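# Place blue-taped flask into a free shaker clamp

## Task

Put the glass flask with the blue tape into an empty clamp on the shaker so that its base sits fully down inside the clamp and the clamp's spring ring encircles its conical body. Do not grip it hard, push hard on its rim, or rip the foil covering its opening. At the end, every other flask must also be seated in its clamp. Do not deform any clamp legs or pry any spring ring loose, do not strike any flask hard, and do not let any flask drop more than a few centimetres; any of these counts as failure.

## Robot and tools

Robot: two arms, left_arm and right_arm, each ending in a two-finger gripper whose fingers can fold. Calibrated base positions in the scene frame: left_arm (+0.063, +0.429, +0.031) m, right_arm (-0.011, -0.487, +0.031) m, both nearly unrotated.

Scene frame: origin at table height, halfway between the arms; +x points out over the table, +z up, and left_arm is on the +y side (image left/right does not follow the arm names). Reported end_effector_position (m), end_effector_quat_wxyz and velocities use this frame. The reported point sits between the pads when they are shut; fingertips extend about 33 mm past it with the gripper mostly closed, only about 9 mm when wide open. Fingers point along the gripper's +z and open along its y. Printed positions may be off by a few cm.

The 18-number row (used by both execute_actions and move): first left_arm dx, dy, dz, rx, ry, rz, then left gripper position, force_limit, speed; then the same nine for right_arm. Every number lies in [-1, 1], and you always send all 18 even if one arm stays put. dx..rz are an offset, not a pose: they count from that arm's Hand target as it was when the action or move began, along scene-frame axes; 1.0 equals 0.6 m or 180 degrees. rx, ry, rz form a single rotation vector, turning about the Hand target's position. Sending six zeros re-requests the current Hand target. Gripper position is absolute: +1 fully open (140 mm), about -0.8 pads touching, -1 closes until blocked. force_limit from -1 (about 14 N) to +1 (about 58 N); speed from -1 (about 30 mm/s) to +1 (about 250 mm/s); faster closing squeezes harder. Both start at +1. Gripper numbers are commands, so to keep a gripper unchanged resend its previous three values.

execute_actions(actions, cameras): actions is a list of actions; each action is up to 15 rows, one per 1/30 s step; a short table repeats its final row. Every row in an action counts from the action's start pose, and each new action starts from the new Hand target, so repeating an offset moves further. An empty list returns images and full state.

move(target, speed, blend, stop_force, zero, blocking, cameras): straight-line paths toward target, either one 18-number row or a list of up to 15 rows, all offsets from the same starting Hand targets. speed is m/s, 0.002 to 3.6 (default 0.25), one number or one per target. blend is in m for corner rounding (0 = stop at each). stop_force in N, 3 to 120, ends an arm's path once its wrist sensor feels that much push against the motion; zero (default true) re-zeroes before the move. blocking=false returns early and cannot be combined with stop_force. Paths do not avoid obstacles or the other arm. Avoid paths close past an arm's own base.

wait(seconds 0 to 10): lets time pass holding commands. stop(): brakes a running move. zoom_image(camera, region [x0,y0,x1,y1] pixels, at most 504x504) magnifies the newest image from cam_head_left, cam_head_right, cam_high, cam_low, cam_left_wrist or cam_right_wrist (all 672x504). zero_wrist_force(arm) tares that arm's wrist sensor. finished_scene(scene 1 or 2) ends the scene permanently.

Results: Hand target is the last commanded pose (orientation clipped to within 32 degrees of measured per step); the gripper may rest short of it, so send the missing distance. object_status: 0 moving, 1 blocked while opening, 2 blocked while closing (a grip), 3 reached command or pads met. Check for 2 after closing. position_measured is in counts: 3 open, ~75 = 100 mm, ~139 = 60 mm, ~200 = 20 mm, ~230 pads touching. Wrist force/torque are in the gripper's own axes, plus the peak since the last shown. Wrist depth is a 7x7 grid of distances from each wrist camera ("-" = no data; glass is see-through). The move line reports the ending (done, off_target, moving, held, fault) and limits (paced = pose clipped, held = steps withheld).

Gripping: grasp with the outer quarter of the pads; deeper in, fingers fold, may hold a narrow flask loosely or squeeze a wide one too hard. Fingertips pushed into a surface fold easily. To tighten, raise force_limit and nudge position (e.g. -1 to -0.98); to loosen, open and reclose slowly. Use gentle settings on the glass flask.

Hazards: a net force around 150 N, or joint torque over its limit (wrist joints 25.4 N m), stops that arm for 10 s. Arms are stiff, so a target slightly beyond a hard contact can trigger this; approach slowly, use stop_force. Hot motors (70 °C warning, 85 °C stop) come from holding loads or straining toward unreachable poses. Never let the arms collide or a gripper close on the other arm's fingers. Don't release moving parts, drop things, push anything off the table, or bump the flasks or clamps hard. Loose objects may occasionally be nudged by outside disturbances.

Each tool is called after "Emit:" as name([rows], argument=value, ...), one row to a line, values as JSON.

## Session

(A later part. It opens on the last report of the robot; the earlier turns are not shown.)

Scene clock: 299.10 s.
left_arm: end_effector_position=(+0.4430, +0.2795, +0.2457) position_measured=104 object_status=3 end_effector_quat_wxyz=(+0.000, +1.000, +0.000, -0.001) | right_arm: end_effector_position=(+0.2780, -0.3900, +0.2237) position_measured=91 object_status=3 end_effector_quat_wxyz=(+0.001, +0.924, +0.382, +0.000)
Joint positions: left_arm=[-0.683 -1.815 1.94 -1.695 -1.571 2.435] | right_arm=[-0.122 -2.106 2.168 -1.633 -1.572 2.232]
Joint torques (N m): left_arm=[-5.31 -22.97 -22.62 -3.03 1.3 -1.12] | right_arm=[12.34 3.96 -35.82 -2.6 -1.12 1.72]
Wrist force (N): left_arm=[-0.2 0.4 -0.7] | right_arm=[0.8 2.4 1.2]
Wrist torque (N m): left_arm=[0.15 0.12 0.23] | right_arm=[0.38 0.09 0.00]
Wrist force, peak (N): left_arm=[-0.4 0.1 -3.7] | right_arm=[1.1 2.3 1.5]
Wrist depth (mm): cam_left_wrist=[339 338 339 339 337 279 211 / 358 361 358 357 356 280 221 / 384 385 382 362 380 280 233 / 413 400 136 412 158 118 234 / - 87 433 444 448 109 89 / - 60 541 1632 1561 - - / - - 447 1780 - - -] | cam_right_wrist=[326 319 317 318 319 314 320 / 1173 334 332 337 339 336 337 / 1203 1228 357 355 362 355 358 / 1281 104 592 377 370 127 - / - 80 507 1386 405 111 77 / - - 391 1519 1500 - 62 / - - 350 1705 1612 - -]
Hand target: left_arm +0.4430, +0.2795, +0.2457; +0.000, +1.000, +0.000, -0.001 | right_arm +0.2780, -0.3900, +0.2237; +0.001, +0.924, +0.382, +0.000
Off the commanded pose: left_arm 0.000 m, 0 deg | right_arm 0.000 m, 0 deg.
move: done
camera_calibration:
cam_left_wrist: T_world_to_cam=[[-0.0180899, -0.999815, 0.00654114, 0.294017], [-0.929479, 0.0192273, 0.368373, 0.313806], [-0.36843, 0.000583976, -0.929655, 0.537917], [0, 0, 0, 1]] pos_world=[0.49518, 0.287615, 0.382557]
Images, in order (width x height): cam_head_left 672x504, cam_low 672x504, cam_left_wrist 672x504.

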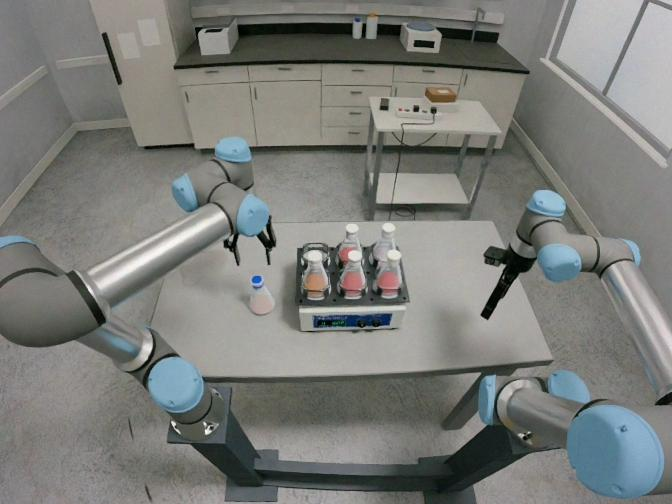

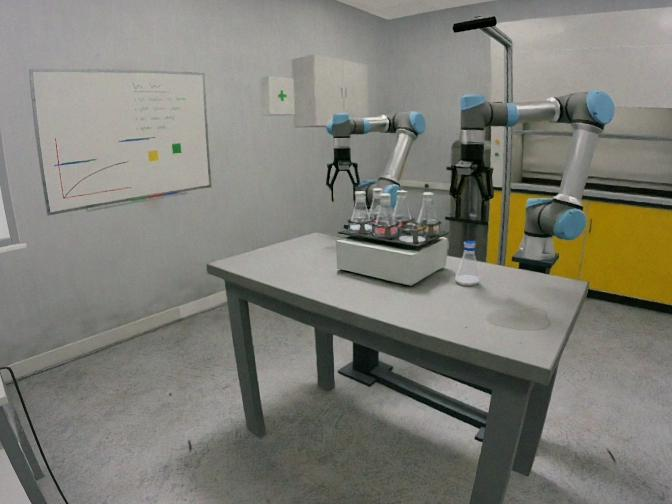

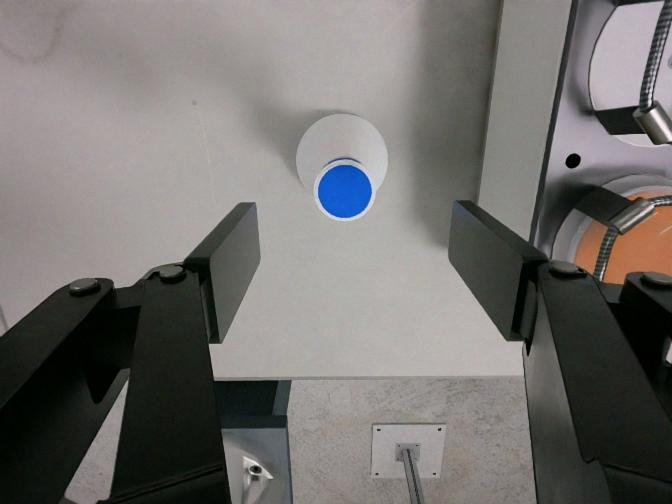

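Emit:
move(target=[-0.0055,0.003,-0.1995,0,0,0,0.2,0,-0.7,0,0,0,0,0,0,0.3,-1,-0.5], speed=0.08, stop_force=5)

Emit:
execute_actions([
  [[0,0,0,0,0,0,-1,0,-1,0,0,0,0,0,0,0.3,-1,-0.5]],
  [[0,0,0,0,0,0,-1,0,-1,0,0,0,0,0,0,0.3,-1,-0.5]],
  [[0,0,0,0,0,0,-1,0,-1,0,0,0,0,0,0,0.3,-1,-0.5]],
], cameras=["cam_low","cam_left_wrist"])

Emit:
zoom_image(camera="cam_low", region=[420, 180, 540, 300])

Scene clock: 307.20 s.
left_arm: end_effector_position=(+0.4397, +0.2813, +0.1260) position_measured=104 object_status=3 end_effector_quat_wxyz=(+0.000, +1.000, +0.000, -0.001) | right_arm: end_effector_position=(+0.2780, -0.3900, +0.2237) position_measured=91 object_status=3 end_effector_quat_wxyz=(+0.001, +0.924, +0.382, +0.000)
Joint positions: left_arm=[-0.685 -1.732 2.197 -2.034 -1.571 2.433] | right_arm=[-0.122 -2.106 2.168 -1.633 -1.572 2.232]
Joint torques (N m): left_arm=[1.31 -24.48 -30.51 -4.45 0.3 -0.07] | right_arm=[12.6 3.42 -35.61 -2.47 -1.15 1.62]
Wrist force (N): left_arm=[0.0 0.2 -1.1] | right_arm=[1.1 2.3 1.5]
Wrist torque (N m): left_arm=[0.11 0.07 0.23] | right_arm=[0.36 0.05 0.00]
Wrist force, peak (N): left_arm=[-0.2 0.2 -2.2] | right_arm=[0.9 2.3 1.5]
Wrist depth (mm): cam_left_wrist=[231 231 231 231 231 232 189 / 242 246 247 241 245 245 189 / 262 261 261 246 258 258 188 / 276 273 136 128 157 117 180 / - 87 295 300 303 108 89 / - 60 326 326 329 - - / - - 401 1608 345 - -] | cam_right_wrist=[325 318 322 318 317 321 316 / 1167 339 340 338 339 334 340 / 1228 1228 356 356 356 347 358 / 1295 104 644 380 376 127 379 / - 80 509 1428 411 111 77 / - - 390 1500 1539 - 62 / - - 351 1646 1634 - -]
Hand target: left_arm +0.4397, +0.2813, +0.1260; +0.000, +1.000, +0.000, -0.001 | right_arm +0.2780, -0.3900, +0.2237; +0.001, +0.924, +0.382, +0.000
Off the commanded pose: left_arm 0.000 m, 0 deg | right_arm 0.000 m, 0 deg.
move: done

Scene clock: 309.13 s.
left_arm: end_effector_position=(+0.4397, +0.2813, +0.1260) position_measured=173 object_status=0 end_effector_quat_wxyz=(+0.000, +1.000, +0.000, +0.000) | right_arm: end_effector_position=(+0.2780, -0.3900, +0.2237) position_measured=91 object_status=3 end_effector_quat_wxyz=(+0.001, +0.924, +0.382, +0.000)
Joint positions: left_arm=[-0.685 -1.733 2.197 -2.034 -1.571 2.433] | right_arm=[-0.122 -2.106 2.168 -1.633 -1.572 2.232]
Joint torques (N m): left_arm=[5.31 -17.42 -25.73 -4.89 0.18 2.12] | right_arm=[12.58 3.83 -36.14 -2.35 -1.18 1.75]
Wrist force (N): left_arm=[-4.3 -3.0 -15.7] | right_arm=[1.1 2.0 1.5]
Wrist torque (N m): left_arm=[0.35 0.19 0.22] | right_arm=[0.31 0.04 0.00]
Wrist force, peak (N): left_arm=[-4.3 -3.0 -15.7] | right_arm=[1.0 2.2 1.5]
Wrist depth (mm): cam_left_wrist=[231 231 233 233 231 231 189 / 246 245 246 243 242 243 189 / 263 261 264 246 259 259 188 / 280 280 273 128 130 248 189 / - 76 81 308 - 86 165 / - 69 - 327 - - - / - - - 1596 - - -] | cam_right_wrist=[324 316 318 317 320 320 320 / 1162 335 335 335 337 337 346 / 1209 1228 357 357 364 357 358 / 1288 103 644 379 376 128 376 / - 80 512 1362 406 110 77 / - - 390 1509 1549 - 62 / - - 352 1590 1646 - -]
Hand target: left_arm +0.4397, +0.2813, +0.1260; +0.000, +1.000, +0.000, -0.001 | right_arm +0.2780, -0.3900, +0.2237; +0.001, +0.924, +0.382, +0.000
Off the commanded pose: left_arm 0.000 m, 0 deg | right_arm 0.000 m, 0 deg.
Step readings (end_effector_position of left_arm | right_arm):
0: (+0.4397, +0.2813, +0.1260) | (+0.2780, -0.3900, +0.2237)
1: (+0.4397, +0.2813, +0.1260) | (+0.2780, -0.3900, +0.2237)
2: (+0.4397, +0.2813, +0.1260) | (+0.2780, -0.3900, +0.2237)
4: (+0.4397, +0.2813, +0.1260) | (+0.2780, -0.3900, +0.2237)
8: (+0.4397, +0.2813, +0.1260) | (+0.2780, -0.3900, +0.2237)
15: (+0.4397, +0.2813, +0.1260) | (+0.2780, -0.3900, +0.2237)
16: (+0.4397, +0.2813, +0.1260) | (+0.2780, -0.3900, +0.2237)
17: (+0.4397, +0.2813, +0.1260) | (+0.2780, -0.3900, +0.2237)
19: (+0.4397, +0.2813, +0.1260) | (+0.2780, -0.3900, +0.2237)
23: (+0.4397, +0.2813, +0.1260) | (+0.2780, -0.3900, +0.2237)
30: (+0.4397, +0.2813, +0.1260) | (+0.2780, -0.3900, +0.2237)
31: (+0.4397, +0.2813, +0.1260) | (+0.2780, -0.3900, +0.2237)
32: (+0.4397, +0.2813, +0.1260) | (+0.2780, -0.3900, +0.2237)
34: (+0.4397, +0.2813, +0.1260) | (+0.2780, -0.3900, +0.2237)
38: (+0.4397, +0.2813, +0.1260) | (+0.2780, -0.3900, +0.2237)
45: (+0.4397, +0.2813, +0.1260) | (+0.2780, -0.3900, +0.2237)
camera_calibration:
cam_left_wrist: T_world_to_cam=[[-0.0181474, -0.999813, 0.00666834, 0.296534], [-0.929513, 0.0193277, 0.368284, 0.354772], [-0.368344, 0.000485092, -0.92969, 0.425508], [0, 0, 0, 1]] pos_world=[0.49188, 0.289415, 0.262957]
Images, in order (width x height): cam_low 672x504, cam_left_wrist 672x504.

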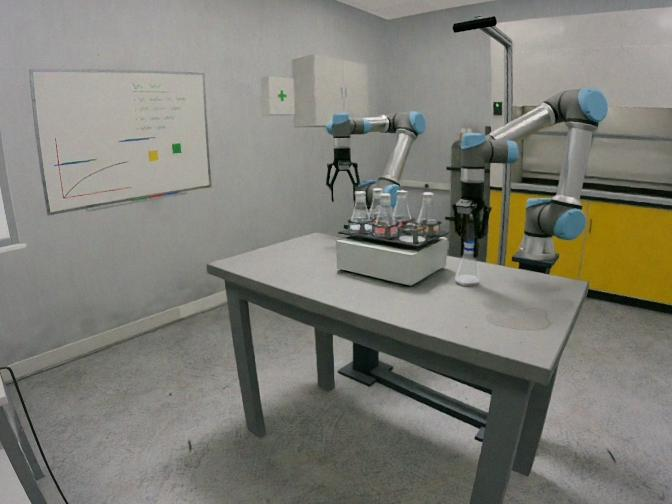

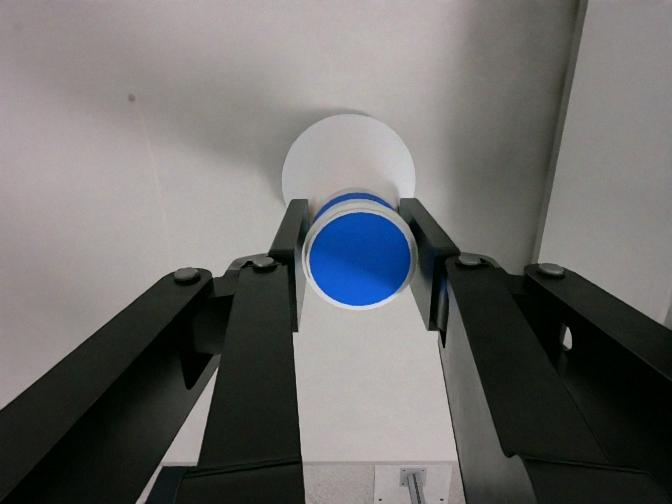

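Scaled by 4.200 from the camera's 672x504 image, which has a finer 960x720 frame.

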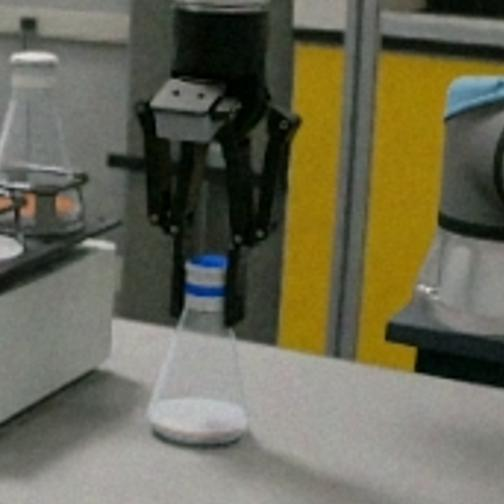

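Emit:
move(target=[0,0,0.08,0,0,0,-1,0,-1,0,0,0,0,0,0,0.3,-1,-0.5], speed=0.05, cameras=["cam_left_wrist"])

Scene clock: 312.27 s.
left_arm: end_effector_position=(+0.4397, +0.2813, +0.1741) position_measured=173 object_status=2 end_effector_quat_wxyz=(+0.000, +1.000, +0.000, +0.000) | right_arm: end_effector_position=(+0.2780, -0.3900, +0.2237) position_measured=91 object_status=3 end_effector_quat_wxyz=(+0.001, +0.924, +0.382, +0.000)
Joint positions: left_arm=[-0.685 -1.784 2.105 -1.89 -1.571 2.434] | right_arm=[-0.122 -2.106 2.168 -1.633 -1.572 2.232]
Joint torques (N m): left_arm=[1.65 -6.39 -18.51 -5.25 -0.4 0.73] | right_arm=[12.51 3.62 -35.52 -2.36 -1.19 1.54]
Wrist force (N): left_arm=[0.1 0.4 0.6] | right_arm=[0.9 2.0 1.6]
Wrist torque (N m): left_arm=[0.16 0.05 0.23] | right_arm=[0.30 0.08 0.00]
Wrist force, peak (N): left_arm=[-4.1 -3.0 -15.8] | right_arm=[0.8 2.4 1.4]
Wrist depth (mm): cam_left_wrist=[274 274 275 275 274 262 188 / 292 289 291 286 290 266 188 / 310 311 309 246 306 285 190 / 332 332 322 128 130 249 182 / - 76 81 358 - 86 187 / - 69 - 387 - - - / - - - 1670 - - -] | cam_right_wrist=[1082 322 319 316 318 320 321 / 1150 335 335 337 336 340 337 / 1197 1281 352 356 354 359 359 / 1267 104 364 376 380 127 375 / - 80 504 1386 407 111 77 / - - 390 1509 1519 - 62 / - - 350 1612 1623 - -]
Hand target: left_arm +0.4397, +0.2813, +0.1740; +0.000, +1.000, +0.000, -0.001 | right_arm +0.2780, -0.3900, +0.2237; +0.001, +0.924, +0.382, +0.000
Off the commanded pose: left_arm 0.000 m, 0 deg | right_arm 0.000 m, 0 deg.
move: done
camera_calibration:
cam_left_wrist: T_world_to_cam=[[-0.0182419, -0.999811, 0.00670214, 0.29625], [-0.929558, 0.0194281, 0.368163, 0.337125], [-0.368224, 0.000485976, -0.929737, 0.470089], [0, 0, 0, 1]] pos_world=[0.49188, 0.289415, 0.310957]
Images, in order (width x height): cam_left_wrist 672x504.

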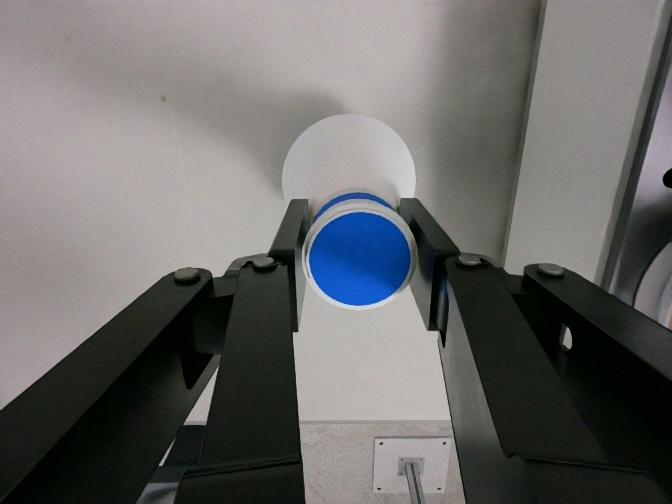

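Emit:
move([
  [0,0,0.35,0,0,0,-1,0,-1,0,0,0,0,0,0,0.3,-1,-0.5],
  [0.147,-0.3005,0.35,0,0,0,-1,0,-1,0,0,0,0,0,0,0.3,-1,-0.5],
  [0.147,-0.3005,0.2533,0,0,0,-1,0,-1,0,0,0,0,0,0,0.3,-1,-0.5],
], speed=[0.15,0.15,0.06], blend=[0.02,0.02,0], cameras=["cam_left_wrist","cam_low","cam_high"])

Emit:
zoom_image(camera="cam_low", region=[350, 160, 450, 260])

Emit:
zoom_image(camera="cam_high", region=[330, 90, 430, 190])

Scene clock: 320.47 s.
left_arm: end_effector_position=(+0.5279, +0.1010, +0.3260) position_measured=173 object_status=2 end_effector_quat_wxyz=(+0.000, +1.000, +0.000, +0.000) | right_arm: end_effector_position=(+0.2780, -0.3900, +0.2237) position_measured=91 object_status=3 end_effector_quat_wxyz=(+0.001, +0.924, +0.382, +0.000)
Joint positions: left_arm=[-0.826 -1.425 1.366 -1.511 -1.571 2.292] | right_arm=[-0.122 -2.106 2.168 -1.633 -1.572 2.232]
Joint torques (N m): left_arm=[3.55 -38.79 -34.72 -1.74 -1.11 1.93] | right_arm=[12.57 2.8 -35.73 -2.23 -1.28 1.7]
Wrist force (N): left_arm=[0.0 0.5 0.5] | right_arm=[0.8 1.9 1.1]
Wrist torque (N m): left_arm=[0.18 0.08 0.21] | right_arm=[0.29 0.11 0.00]
Wrist force, peak (N): left_arm=[-0.1 0.3 2.9] | right_arm=[1.1 2.3 1.5]
Wrist depth (mm): cam_left_wrist=[411 417 410 409 409 409 410 / 436 439 433 317 317 316 308 / 467 465 462 246 280 307 310 / 494 490 - 128 127 187 309 / - 76 81 351 - 86 85 / - 69 - 229 - - - / - - - 1941 - - -] | cam_right_wrist=[325 316 319 319 315 325 318 / 1156 335 334 338 338 337 339 / 1254 1228 353 - 358 346 358 / 1309 104 649 380 376 127 367 / - 80 510 1436 406 111 77 / - - 392 1500 1463 - 62 / - - 351 1580 1646 - -]
Hand target: left_arm +0.5279, +0.1010, +0.3259; +0.000, +1.000, +0.000, -0.001 | right_arm +0.2780, -0.3900, +0.2237; +0.001, +0.924, +0.382, +0.000
Off the commanded pose: left_arm 0.000 m, 0 deg | right_arm 0.000 m, 0 deg.
move: done
camera_calibration:
cam_left_wrist: T_world_to_cam=[[-0.0181474, -0.999813, 0.00666834, 0.116534], [-0.929513, 0.0193277, 0.368284, 0.366527], [-0.368344, 0.000485092, -0.92969, 0.643892], [0, 0, 0, 1]] pos_world=[0.57998, 0.109115, 0.462857]
Images, in order (width x height): cam_high 672x504, cam_low 672x504, cam_left_wrist 672x504.

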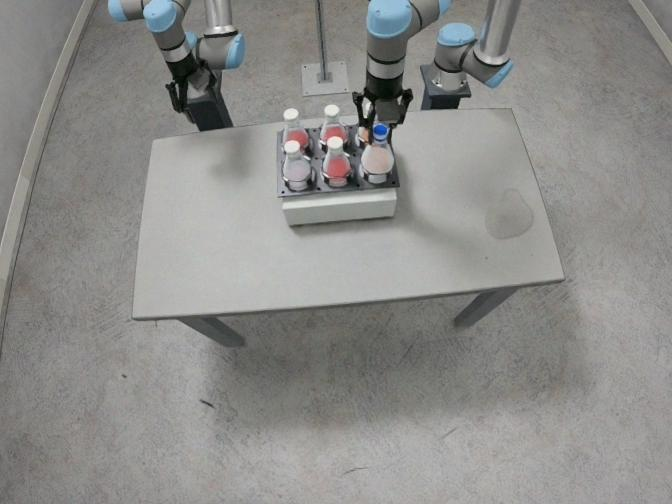

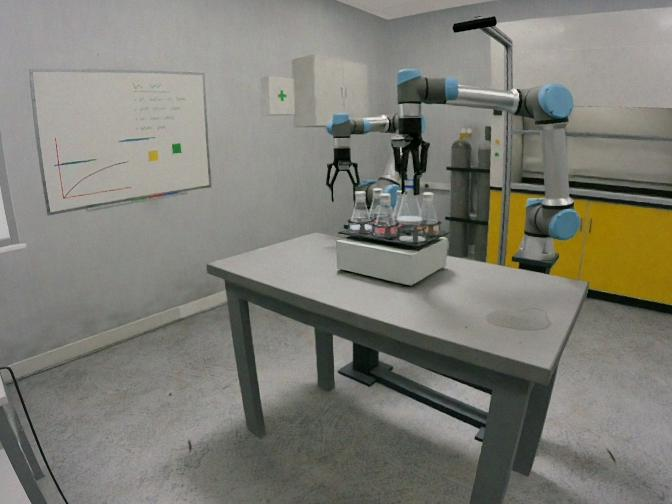

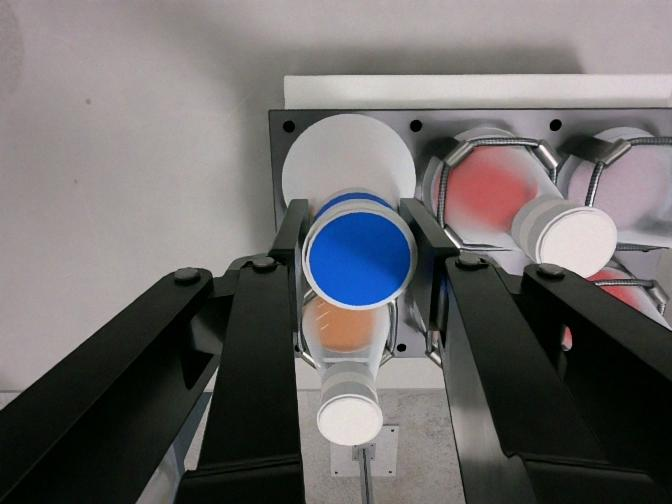

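Scaled by 5.040 from the camera's 672x504 image, which has a finer 960x720 frame.

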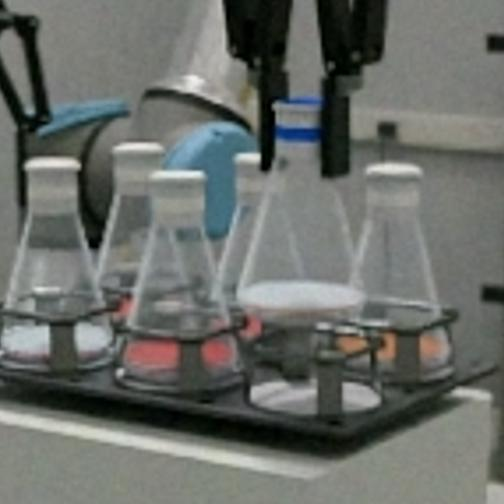

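Scaled by 5.040 from the camera's 672x504 image, which has a finer 960x720 frame.

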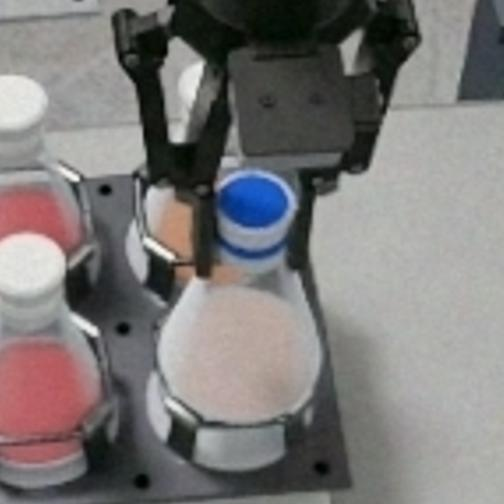

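Emit:
move(target=[-0.0217,0,0,0,0,0,-1,0,-1,0,0,0,0,0,0,0.3,-1,-0.5], speed=0.05, cameras=["cam_left_wrist","cam_low","cam_high","cam_head_left"])

Emit:
zoom_image(camera="cam_low", region=[350, 160, 450, 260])

Emit:
zoom_image(camera="cam_high", region=[330, 90, 430, 190])

Emit:
zoom_image(camera="cam_left_wrist", region=[220, 80, 620, 380])

Scene clock: 339.67 s.
left_arm: end_effector_position=(+0.5147, +0.1010, +0.3260) position_measured=173 object_status=2 end_effector_quat_wxyz=(+0.000, +1.000, +0.000, +0.000) | right_arm: end_effector_position=(+0.2780, -0.3900, +0.2237) position_measured=91 object_status=3 end_effector_quat_wxyz=(+0.001, +0.924, +0.382, +0.000)
Joint positions: left_arm=[-0.845 -1.451 1.396 -1.514 -1.571 2.273] | right_arm=[-0.122 -2.106 2.168 -1.633 -1.572 2.232]
Joint torques (N m): left_arm=[4.76 -23.72 -35.19 -4.55 -0.47 1.88] | right_arm=[12.79 2.92 -35.9 -2.15 -1.19 1.55]
Wrist force (N): left_arm=[-0.1 0.3 0.3] | right_arm=[1.1 2.2 1.3]
Wrist torque (N m): left_arm=[0.15 0.09 0.23] | right_arm=[0.34 0.03 0.00]
Wrist force, peak (N): left_arm=[0.0 0.4 0.9] | right_arm=[1.0 2.4 1.3]
Wrist depth (mm): cam_left_wrist=[- 420 410 404 406 401 405 / 434 435 428 298 301 301 300 / 462 463 462 246 279 202 307 / 503 494 485 128 130 187 333 / - 76 81 344 - 86 85 / - 69 - 226 - - - / - - - 1958 - - -] | cam_right_wrist=[324 316 318 318 320 321 328 / 1167 336 341 338 341 338 336 / 1254 1228 353 355 356 357 362 / 1281 104 691 382 369 127 376 / - 80 506 1378 416 111 77 / - - 392 1490 1539 - 62 / - - 349 1601 1612 - -]
Hand target: left_arm +0.5149, +0.1010, +0.3259; +0.000, +1.000, +0.000, -0.001 | right_arm +0.2780, -0.3900, +0.2237; +0.001, +0.924, +0.382, +0.000
Off the commanded pose: left_arm 0.000 m, 0 deg | right_arm 0.000 m, 0 deg.
move: done
camera_calibration:
cam_left_wrist: T_world_to_cam=[[-0.0180541, -0.999815, 0.00663247, 0.11626], [-0.929514, 0.0192277, 0.368284, 0.354362], [-0.368344, 0.000484068, -0.92969, 0.639067], [0, 0, 0, 1]] pos_world=[0.56688, 0.109115, 0.462857]
Images, in order (width x height): cam_head_left 672x504, cam_high 672x504, cam_low 672x504, cam_left_wrist 672x504.

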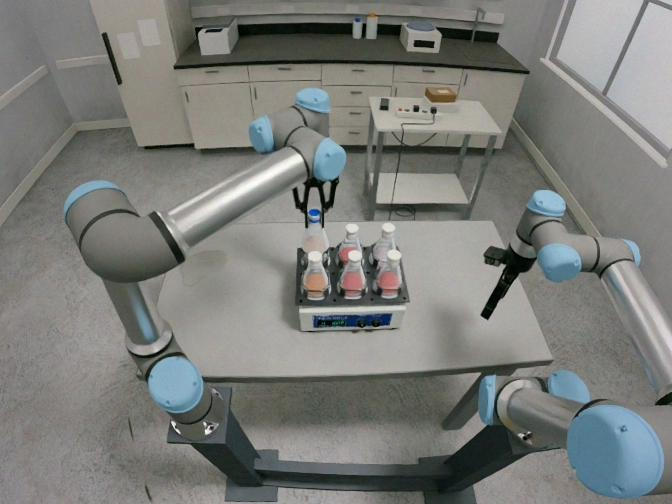

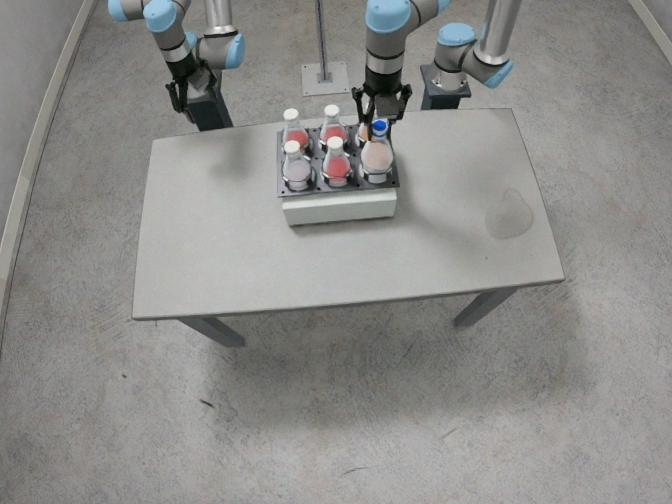

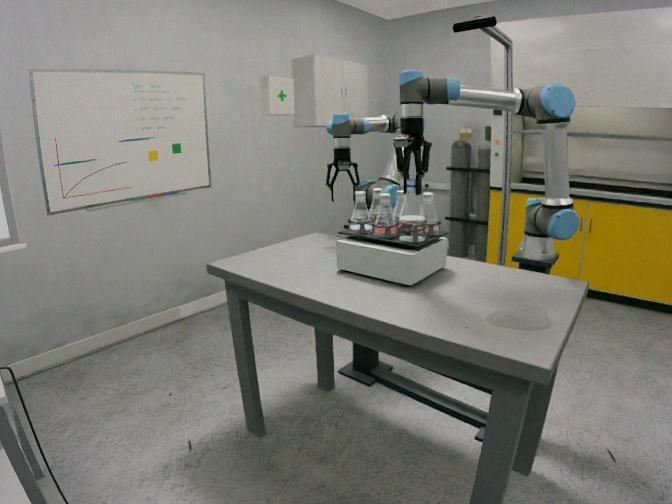

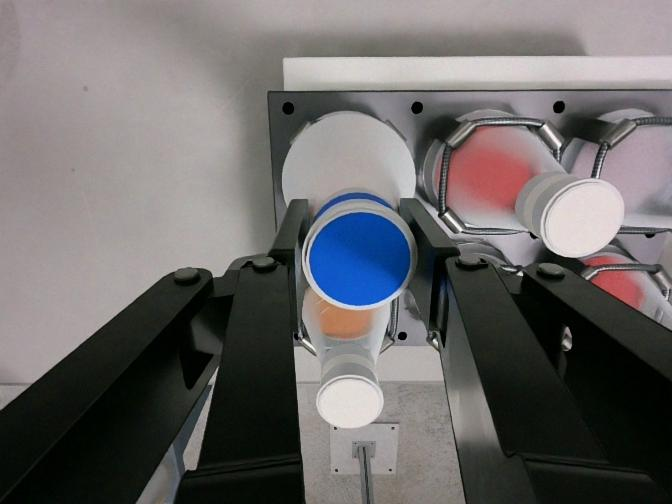

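Scaled by 5.040 from the camera's 672x504 image, which has a finer 960x720 frame.

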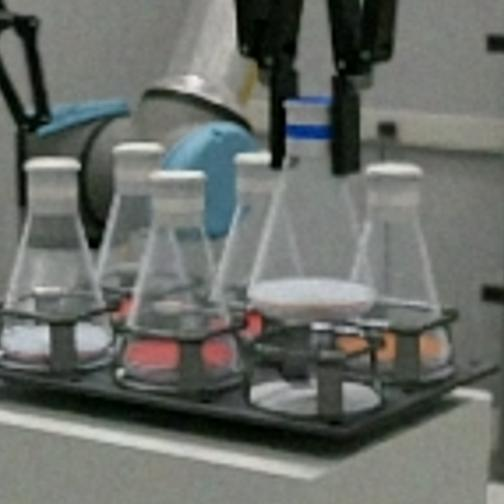

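Scaled by 5.040 from the camera's 672x504 image, which has a finer 960x720 frame.

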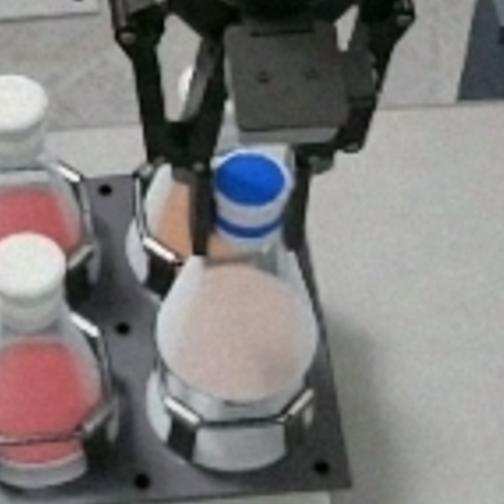

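Scaled by 1.260 from the camera's 672x504 image, which has a finer 960x720 frame.

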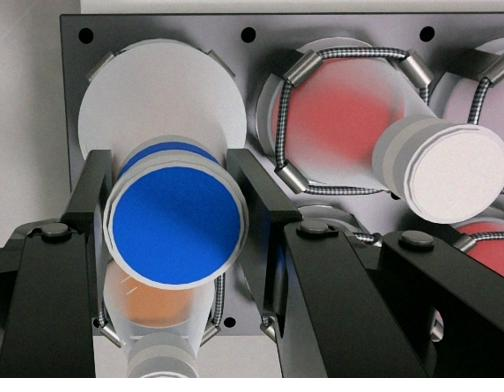

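Emit:
move(target=[-0.0067,0,0,0,0,0,-1,0,-1,0,0,0,0,0,0,0.3,-1,-0.5], speed=0.05)

Emit:
move(target=[0,0,-0.06,0,0,0,-1,0,-1,0,0,0,0,0,0,0.3,-1,-0.5], speed=0.015, stop_force=8, cameras=["cam_left_wrist","cam_low","cam_high"])

Emit:
zoom_image(camera="cam_low", region=[350, 160, 450, 260])

Emit:
zoom_image(camera="cam_high", region=[330, 90, 430, 190])

Emit:
zoom_image(camera="cam_left_wrist", region=[220, 80, 620, 380])

Scene clock: 344.80 s.
left_arm: end_effector_position=(+0.5108, +0.1010, +0.3259) position_measured=173 object_status=2 end_effector_quat_wxyz=(+0.000, +1.000, +0.000, -0.001) | right_arm: end_effector_position=(+0.2780, -0.3900, +0.2237) position_measured=91 object_status=3 end_effector_quat_wxyz=(+0.001, +0.924, +0.382, +0.000)
Joint positions: left_arm=[-0.85 -1.459 1.405 -1.515 -1.571 2.268] | right_arm=[-0.122 -2.106 2.168 -1.633 -1.572 2.232]
Joint torques (N m): left_arm=[-0.66 -30.55 -28.36 -5.12 -1.54 -0.98] | right_arm=[12.35 3.49 -35.55 -2.2 -1.27 1.49]
Wrist force (N): left_arm=[0.1 0.5 0.3] | right_arm=[0.9 1.9 1.6]
Wrist torque (N m): left_arm=[0.18 0.06 0.23] | right_arm=[0.29 0.08 0.00]
Wrist force, peak (N): left_arm=[-0.4 0.4 0.7] | right_arm=[1.0 2.3 1.5]
Wrist depth (mm): cam_left_wrist=[412 406 408 408 408 397 397 / 436 436 432 296 300 295 299 / 463 465 463 246 270 189 304 / 501 493 485 128 130 187 328 / - 76 81 344 - 86 85 / - 69 - 221 - - - / - - - 1906 - - -] | cam_right_wrist=[323 316 318 318 319 322 319 / 1162 336 336 336 336 329 338 / 1222 1228 358 354 356 357 360 / 1288 104 669 379 382 128 379 / - 80 493 1402 411 111 77 / - - 392 1481 1500 - 62 / - - 348 1681 1590 - -]
Hand target: left_arm +0.5108, +0.1010, +0.3259; +0.000, +1.000, +0.000, -0.001 | right_arm +0.2780, -0.3900, +0.2237; +0.001, +0.924, +0.382, +0.000
Off the commanded pose: left_arm 0.000 m, 0 deg | right_arm 0.000 m, 0 deg.
move: done

Scene clock: 347.33 s.
left_arm: end_effector_position=(+0.5108, +0.1010, +0.3001) position_measured=173 object_status=2 end_effector_quat_wxyz=(+0.000, +1.000, +0.000, +0.000) | right_arm: end_effector_position=(+0.2780, -0.3900, +0.2237) position_measured=91 object_status=3 end_effector_quat_wxyz=(+0.001, +0.924, +0.382, +0.000)
Joint positions: left_arm=[-0.85 -1.461 1.472 -1.581 -1.571 2.268] | right_arm=[-0.122 -2.106 2.168 -1.633 -1.572 2.232]
Joint torques (N m): left_arm=[4.82 -21.49 -31.33 -3.23 -0.55 1.82] | right_arm=[12.19 2.7 -35.88 -1.98 -1.15 1.63]
Wrist force (N): left_arm=[-0.1 0.5 -4.8] | right_arm=[0.8 2.2 1.4]
Wrist torque (N m): left_arm=[0.15 0.15 0.22] | right_arm=[0.34 0.09 0.00]
Wrist force, peak (N): left_arm=[0.1 -0.3 -14.6] | right_arm=[1.0 2.4 1.3]
Wrist depth (mm): cam_left_wrist=[387 387 388 377 290 378 380 / 408 409 410 273 277 275 275 / 437 437 448 247 256 - 251 / 493 466 458 128 126 192 162 / - 76 81 314 - 86 309 / - 69 - 201 - - - / - - - 1825 - - -] | cam_right_wrist=[324 316 319 319 318 318 320 / 1139 337 335 335 335 337 338 / 1228 1241 353 356 352 356 357 / 1281 104 620 381 385 128 375 / - 80 506 1386 404 110 77 / - - 390 1445 1529 - 62 / - - 350 1601 1612 - -]
Hand target: left_arm +0.5108, +0.1010, +0.3001; +0.000, +1.000, +0.000, +0.000 (not the last commanded pose) | right_arm +0.2780, -0.3900, +0.2237; +0.001, +0.924, +0.382, +0.000
Off the commanded pose: left_arm 0.010 m, 0 deg | right_arm 0.000 m, 0 deg.
move: contact (left_arm)
camera_calibration:
cam_left_wrist: T_world_to_cam=[[-0.0181474, -0.999813, 0.00666834, 0.116397], [-0.929513, 0.0193277, 0.368284, 0.360227], [-0.368344, 0.000485092, -0.92969, 0.613644], [0, 0, 0, 1]] pos_world=[0.56298, 0.109115, 0.437057]
Images, in order (width x height): cam_high 672x504, cam_low 672x504, cam_left_wrist 672x504.

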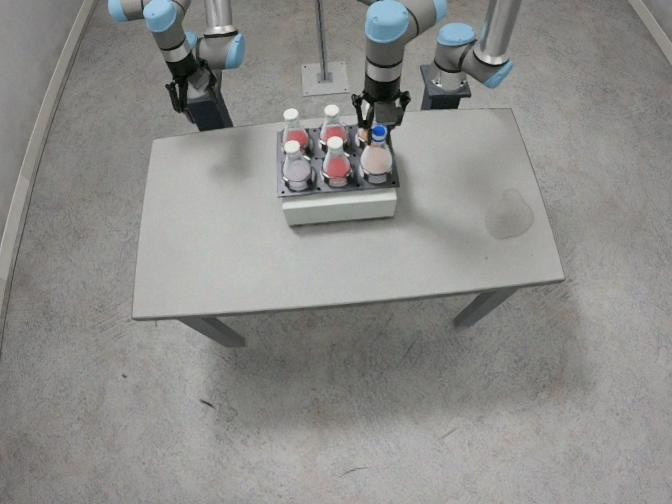

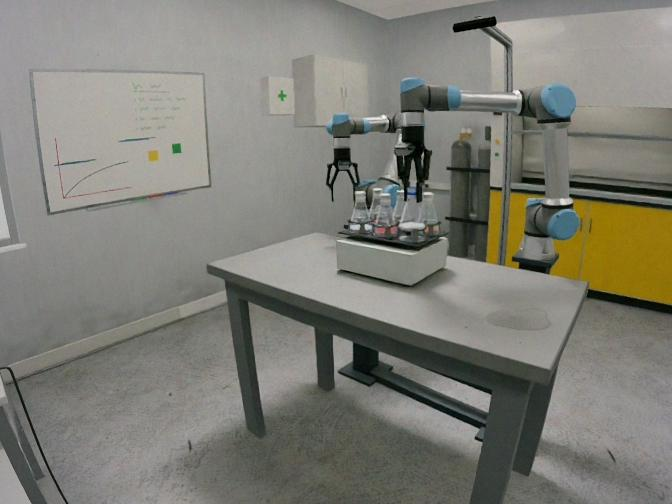

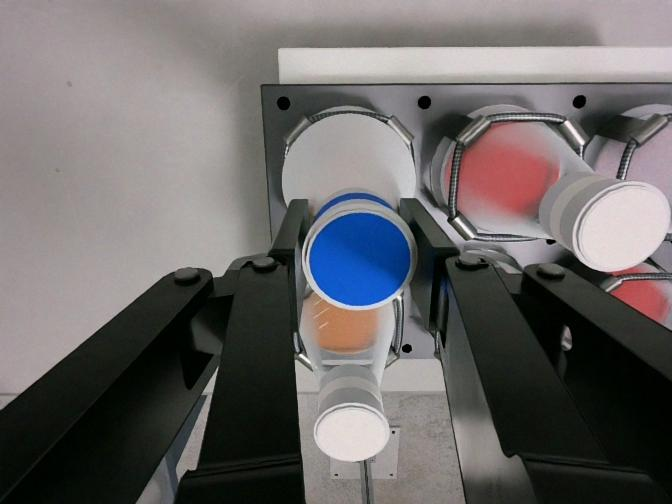

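Scaled by 5.040 from the camera's 672x504 image, which has a finer 960x720 frame.

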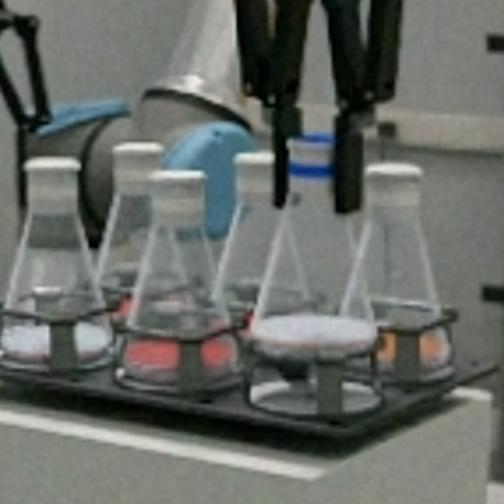

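Scaled by 5.040 from the camera's 672x504 image, which has a finer 960x720 frame.

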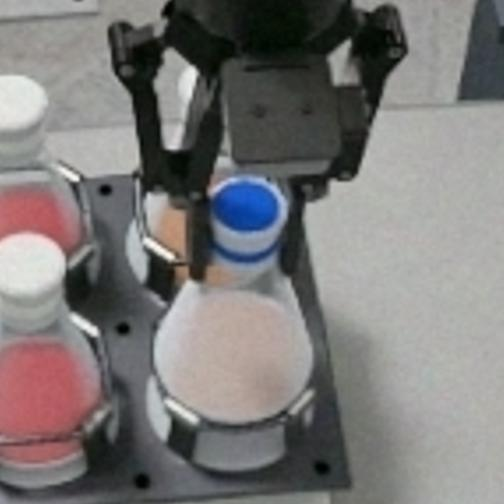

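Scaled by 1.260 from the camera's 672x504 image, which has a finer 960x720 frame.

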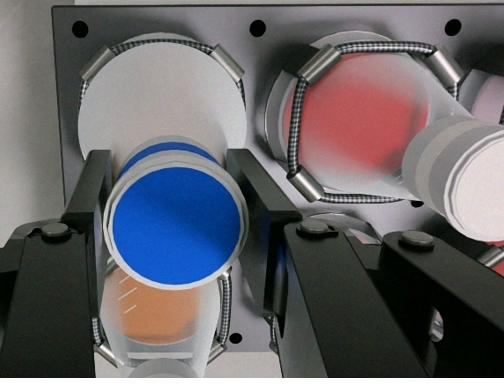

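Emit:
move(target=[0,0,-0.05,0,0,0,-1,0,-1,0,0,0,0,0,0,0.3,-1,-0.5], speed=0.01, stop_force=30, cameras=["cam_left_wrist","cam_low"])

Emit:
zoom_image(camera="cam_low", region=[350, 160, 450, 260])

Scene clock: 350.87 s.
left_arm: end_effector_position=(+0.5109, +0.1009, +0.2965) position_measured=173 object_status=2 end_effector_quat_wxyz=(+0.000, +1.000, +0.000, +0.000) | right_arm: end_effector_position=(+0.2780, -0.3900, +0.2237) position_measured=91 object_status=3 end_effector_quat_wxyz=(+0.001, +0.924, +0.382, +0.000)
Joint positions: left_arm=[-0.85 -1.46 1.481 -1.591 -1.571 2.268] | right_arm=[-0.122 -2.106 2.168 -1.633 -1.572 2.232]
Joint torques (N m): left_arm=[4.42 -12.3 -23.6 1.21 -0.65 1.95] | right_arm=[12.14 3.07 -35.82 -2.06 -1.19 1.53]
Wrist force (N): left_arm=[1.7 1.3 -19.4] | right_arm=[0.9 2.1 1.2]
Wrist torque (N m): left_arm=[0.16 0.12 0.23] | right_arm=[0.32 0.07 0.01]
Wrist force, peak (N): left_arm=[-0.6 -1.7 -40.1] | right_arm=[1.1 2.3 1.4]
Wrist depth (mm): cam_left_wrist=[385 388 382 377 377 375 373 / 410 405 403 271 273 269 272 / 432 433 430 246 245 287 248 / 464 458 456 128 126 176 159 / - 76 81 314 - 86 305 / - 69 - 201 - - - / - - - 198 - - -] | cam_right_wrist=[326 - 316 319 320 314 318 / 1156 339 336 337 340 337 337 / 1261 1234 356 357 357 358 360 / 1267 104 647 377 380 128 372 / - 80 511 1419 406 111 77 / - - 390 1500 1519 - 62 / - - 348 1634 1601 - -]
Hand target: left_arm +0.5109, +0.1009, +0.2965; +0.000, +1.000, +0.000, +0.000 (not the last commanded pose) | right_arm +0.2780, -0.3900, +0.2237; +0.001, +0.924, +0.382, +0.000
Off the commanded pose: left_arm 0.026 m, 0 deg | right_arm 0.000 m, 0 deg.
move: contact (left_arm)
camera_calibration:
cam_left_wrist: T_world_to_cam=[[-0.0181712, -0.999811, 0.00688714, 0.11634], [-0.929594, 0.0194305, 0.368073, 0.361679], [-0.368137, 0.000286083, -0.929772, 0.610238], [0, 0, 0, 1]] pos_world=[0.562979, 0.109116, 0.433456]
Images, in order (width x height): cam_low 672x504, cam_left_wrist 672x504.

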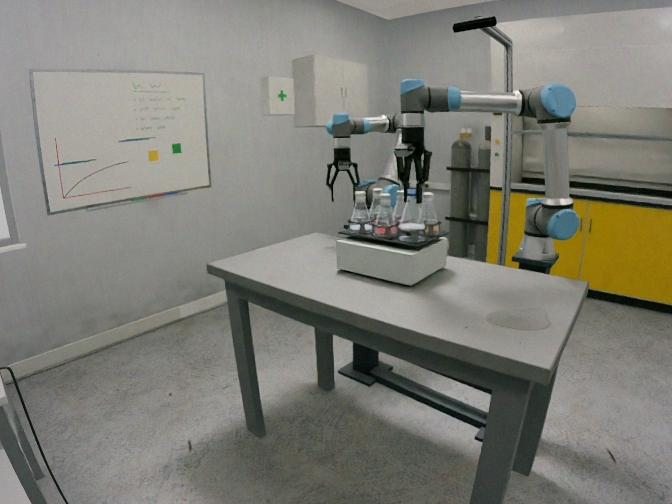

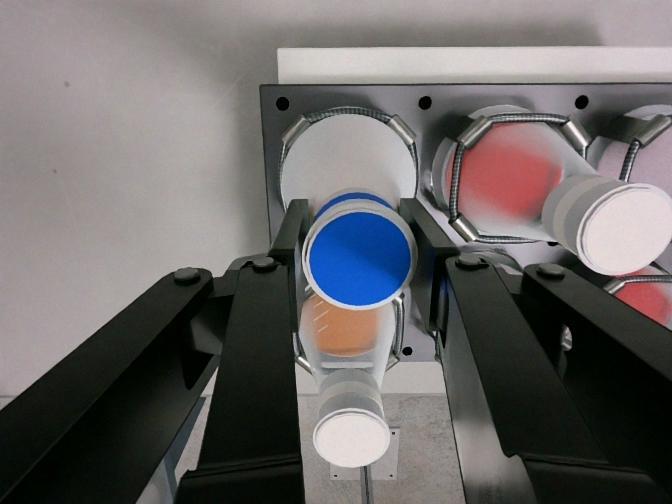

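Scaled by 5.040 from the camera's 672x504 image, which has a finer 960x720 frame.

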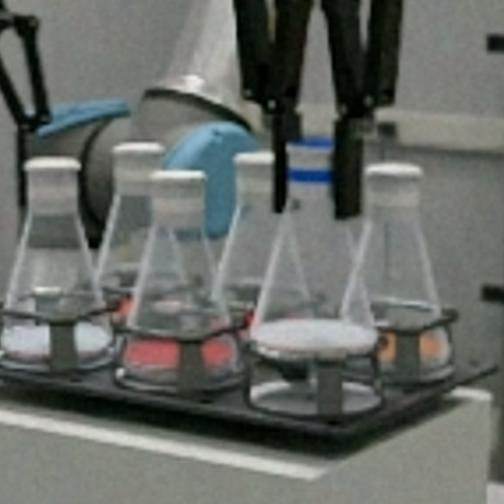

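Emit:
move([
  [0,-0.0147,-0.002,0.0222,0,0,-1,0,-1,0,0,0,0,0,0,0.3,-1,-0.5],
  [0,0.0147,-0.006,-0.0222,0,0,-1,0,-1,0,0,0,0,0,0,0.3,-1,-0.5],
  [0,-0.0147,-0.010,0.0222,0,0,-1,0,-1,0,0,0,0,0,0,0.3,-1,-0.5],
  [0,0.0147,-0.014,-0.0222,0,0,-1,0,-1,0,0,0,0,0,0,0.3,-1,-0.5],
  [0,0,-0.018,0,0,0,-1,0,-1,0,0,0,0,0,0,0.3,-1,-0.5],
], speed=0.02, stop_force=25, cameras=["cam_left_wrist","cam_low"])

Emit:
zoom_image(camera="cam_low", region=[350, 160, 450, 260])

Scene clock: 363.20 s.
left_arm: end_effector_position=(+0.5109, +0.0983, +0.2914) position_measured=173 object_status=2 end_effector_quat_wxyz=(-0.011, +1.000, +0.000, +0.000) | right_arm: end_effector_position=(+0.2780, -0.3900, +0.2237) position_measured=91 object_status=3 end_effector_quat_wxyz=(+0.001, +0.924, +0.382, +0.000)
Joint positions: left_arm=[-0.861 -1.447 1.474 -1.581 -1.557 2.257] | right_arm=[-0.122 -2.106 2.168 -1.633 -1.572 2.232]
Joint torques (N m): left_arm=[2.03 -4.51 6.81 -3.96 -4.33 2.09] | right_arm=[12.26 2.19 -36.25 -1.9 -1.19 1.54]
Wrist force (N): left_arm=[-5.6 -16.5 -61.7] | right_arm=[0.8 1.9 1.4]
Wrist torque (N m): left_arm=[0.57 0.30 0.14] | right_arm=[0.28 0.09 0.01]
Wrist force, peak (N): left_arm=[-6.4 -20.0 -64.9] | right_arm=[0.9 2.4 1.5]
Wrist depth (mm): cam_left_wrist=[387 385 381 371 368 279 368 / 409 407 401 267 269 263 264 / 439 433 426 246 246 - 239 / 470 460 453 128 128 163 151 / - 76 81 309 - 86 269 / - 69 - 199 - - - / - - - 194 - - -] | cam_right_wrist=[326 316 318 318 318 317 320 / 1145 337 336 336 335 338 340 / 1215 1234 355 362 363 356 360 / 1288 104 647 378 379 128 376 / - 80 511 1386 406 110 77 / - - 392 1472 1454 - 62 / - - 349 1590 1569 - -]
Hand target: left_arm +0.5109, +0.0983, +0.2914; -0.011, +1.000, +0.000, +0.000 (not the last commanded pose) | right_arm +0.2780, -0.3900, +0.2237; +0.001, +0.924, +0.382, +0.000
Off the commanded pose: left_arm 0.006 m, 1 deg | right_arm 0.000 m, 0 deg.
move: contact (left_arm); path passed 2 of 5 targets
camera_calibration:
cam_left_wrist: T_world_to_cam=[[-0.0182049, -0.999722, -0.0149519, 0.120091], [-0.929637, 0.0114204, 0.368299, 0.364381], [-0.368026, 0.0206047, -0.929587, 0.603357], [0, 0, 0, 1]] pos_world=[0.562979, 0.103464, 0.428467]
Images, in order (width x height): cam_low 672x504, cam_left_wrist 672x504.

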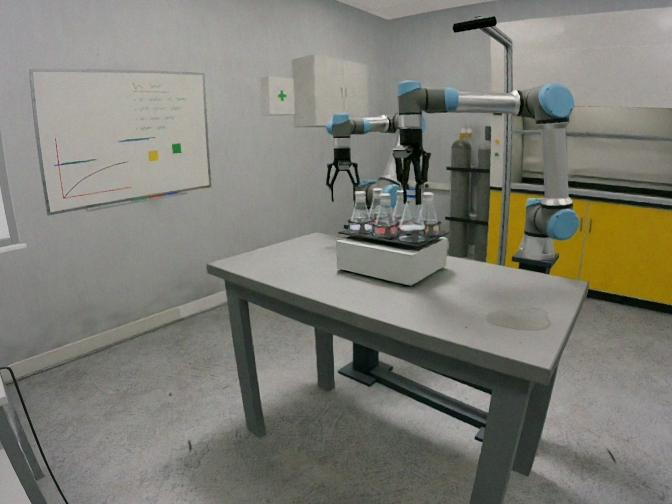

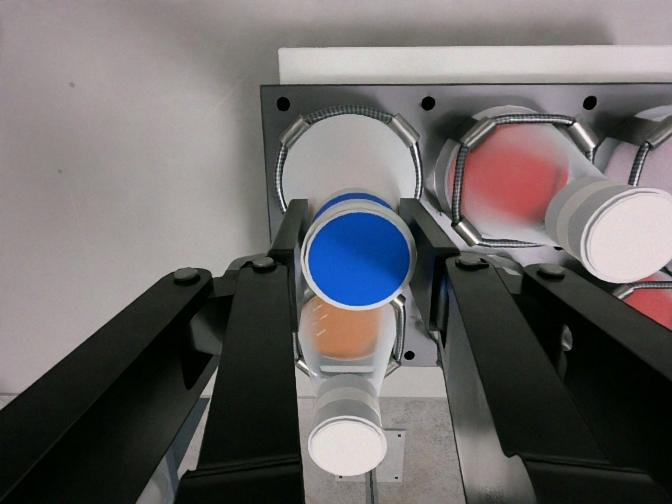

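Scaled by 5.040 from the camera's 672x504 image, which has a finer 960x720 frame.

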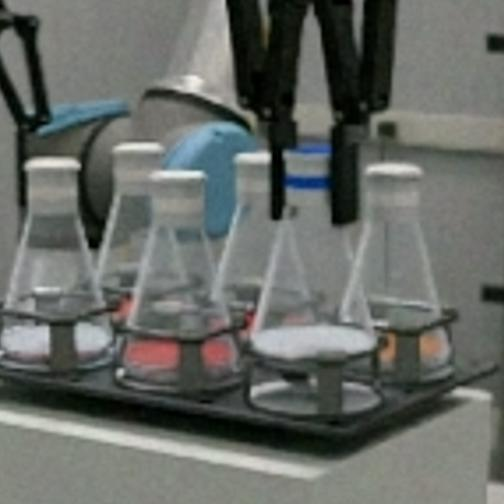

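Emit:
move([
  [-0.001,0.022,-0.001,-0.029,0,0,-1,0,-1,0,0,0,0,0,0,0.3,-1,-0.5],
  [-0.001,-0.005,-0.006,0.015,0,0,-1,0,-1,0,0,0,0,0,0,0.3,-1,-0.5],
  [-0.001,0.022,-0.010,-0.029,0,0,-1,0,-1,0,0,0,0,0,0,0.3,-1,-0.5],
  [-0.001,-0.005,-0.014,0.015,0,0,-1,0,-1,0,0,0,0,0,0,0.3,-1,-0.5],
  [-0.001,0.008,-0.018,-0.007,0,0,-1,0,-1,0,0,0,0,0,0,0.3,-1,-0.5],
], speed=0.02, stop_force=25, cameras=["cam_left_wrist","cam_low"])

Emit:
zoom_image(camera="cam_low", region=[350, 160, 450, 260])

Scene clock: 369.70 s.
left_arm: end_effector_position=(+0.5107, +0.1029, +0.2911) position_measured=173 object_status=2 end_effector_quat_wxyz=(+0.004, +1.000, +0.000, +0.000) | right_arm: end_effector_position=(+0.2780, -0.3900, +0.2237) position_measured=91 object_status=3 end_effector_quat_wxyz=(+0.001, +0.924, +0.382, +0.000)
Joint positions: left_arm=[-0.845 -1.467 1.504 -1.614 -1.577 2.273] | right_arm=[-0.122 -2.106 2.168 -1.633 -1.572 2.232]
Joint torques (N m): left_arm=[-7.73 -14.11 -23.77 -0.65 0.88 -2.14] | right_arm=[12.7 2.77 -35.36 -1.86 -1.21 1.62]
Wrist force (N): left_arm=[4.4 3.7 -15.4] | right_arm=[1.1 2.1 1.2]
Wrist torque (N m): left_arm=[-0.89 0.18 0.12] | right_arm=[0.32 0.04 0.00]
Wrist force, peak (N): left_arm=[-5.4 -16.2 -62.2] | right_arm=[1.0 2.3 1.4]
Wrist depth (mm): cam_left_wrist=[378 379 378 369 373 371 373 / 405 399 395 264 270 265 267 / 428 433 422 246 248 - 241 / 456 453 445 128 126 180 153 / - 76 81 309 - 86 303 / - 69 - 205 - - - / - - - 194 - - -] | cam_right_wrist=[323 324 321 318 312 317 320 / 1156 338 335 333 339 336 339 / 1247 1222 354 358 356 359 357 / 1281 104 646 382 382 127 373 / - 80 515 1386 399 111 77 / - - 390 1509 1519 - 62 / - - 349 1634 1612 - -]
Hand target: left_arm +0.5107, +0.1028, +0.2911; +0.004, +1.000, +0.000, +0.000 (not the last commanded pose) | right_arm +0.2780, -0.3900, +0.2237; +0.001, +0.924, +0.382, +0.000
Off the commanded pose: left_arm 0.010 m, 0 deg | right_arm 0.000 m, 0 deg.
move: contact (left_arm); path passed 0 of 5 targets
camera_calibration:
cam_left_wrist: T_world_to_cam=[[-0.0181232, -0.999713, 0.0156526, 0.115705], [-0.929563, 0.0226129, 0.36797, 0.363127], [-0.368218, -0.0078813, -0.929706, 0.60598], [0, 0, 0, 1]] pos_world=[0.56278, 0.112237, 0.427952]
Images, in order (width x height): cam_low 672x504, cam_left_wrist 672x504.

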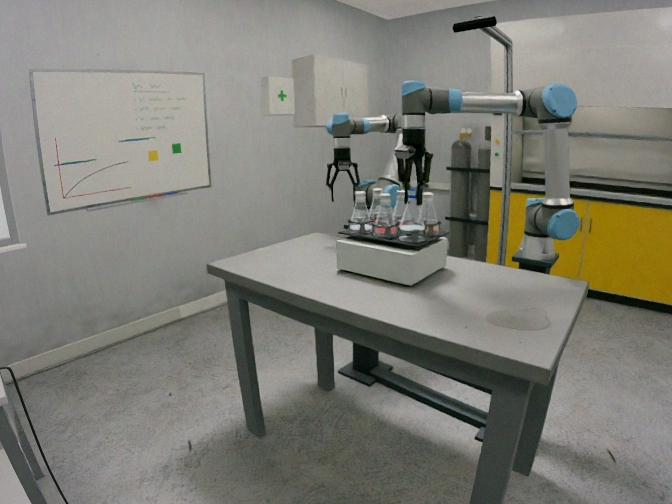

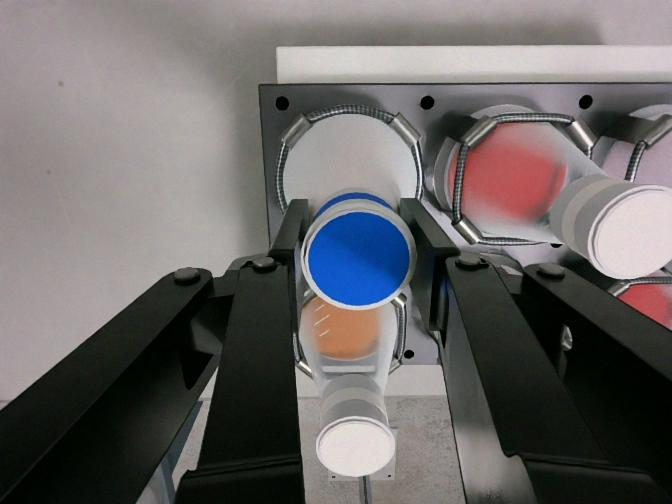

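Scaled by 5.040 from the camera's 672x504 image, which has a finer 960x720 frame.

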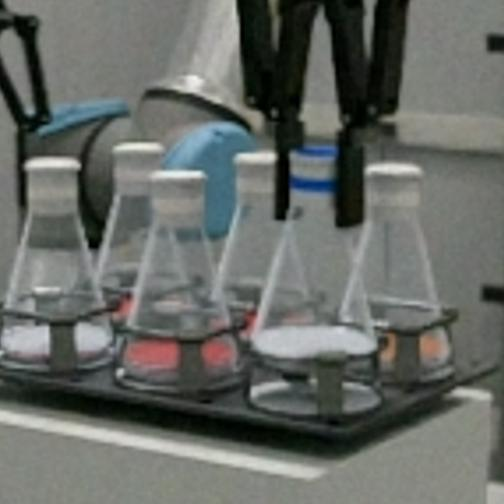

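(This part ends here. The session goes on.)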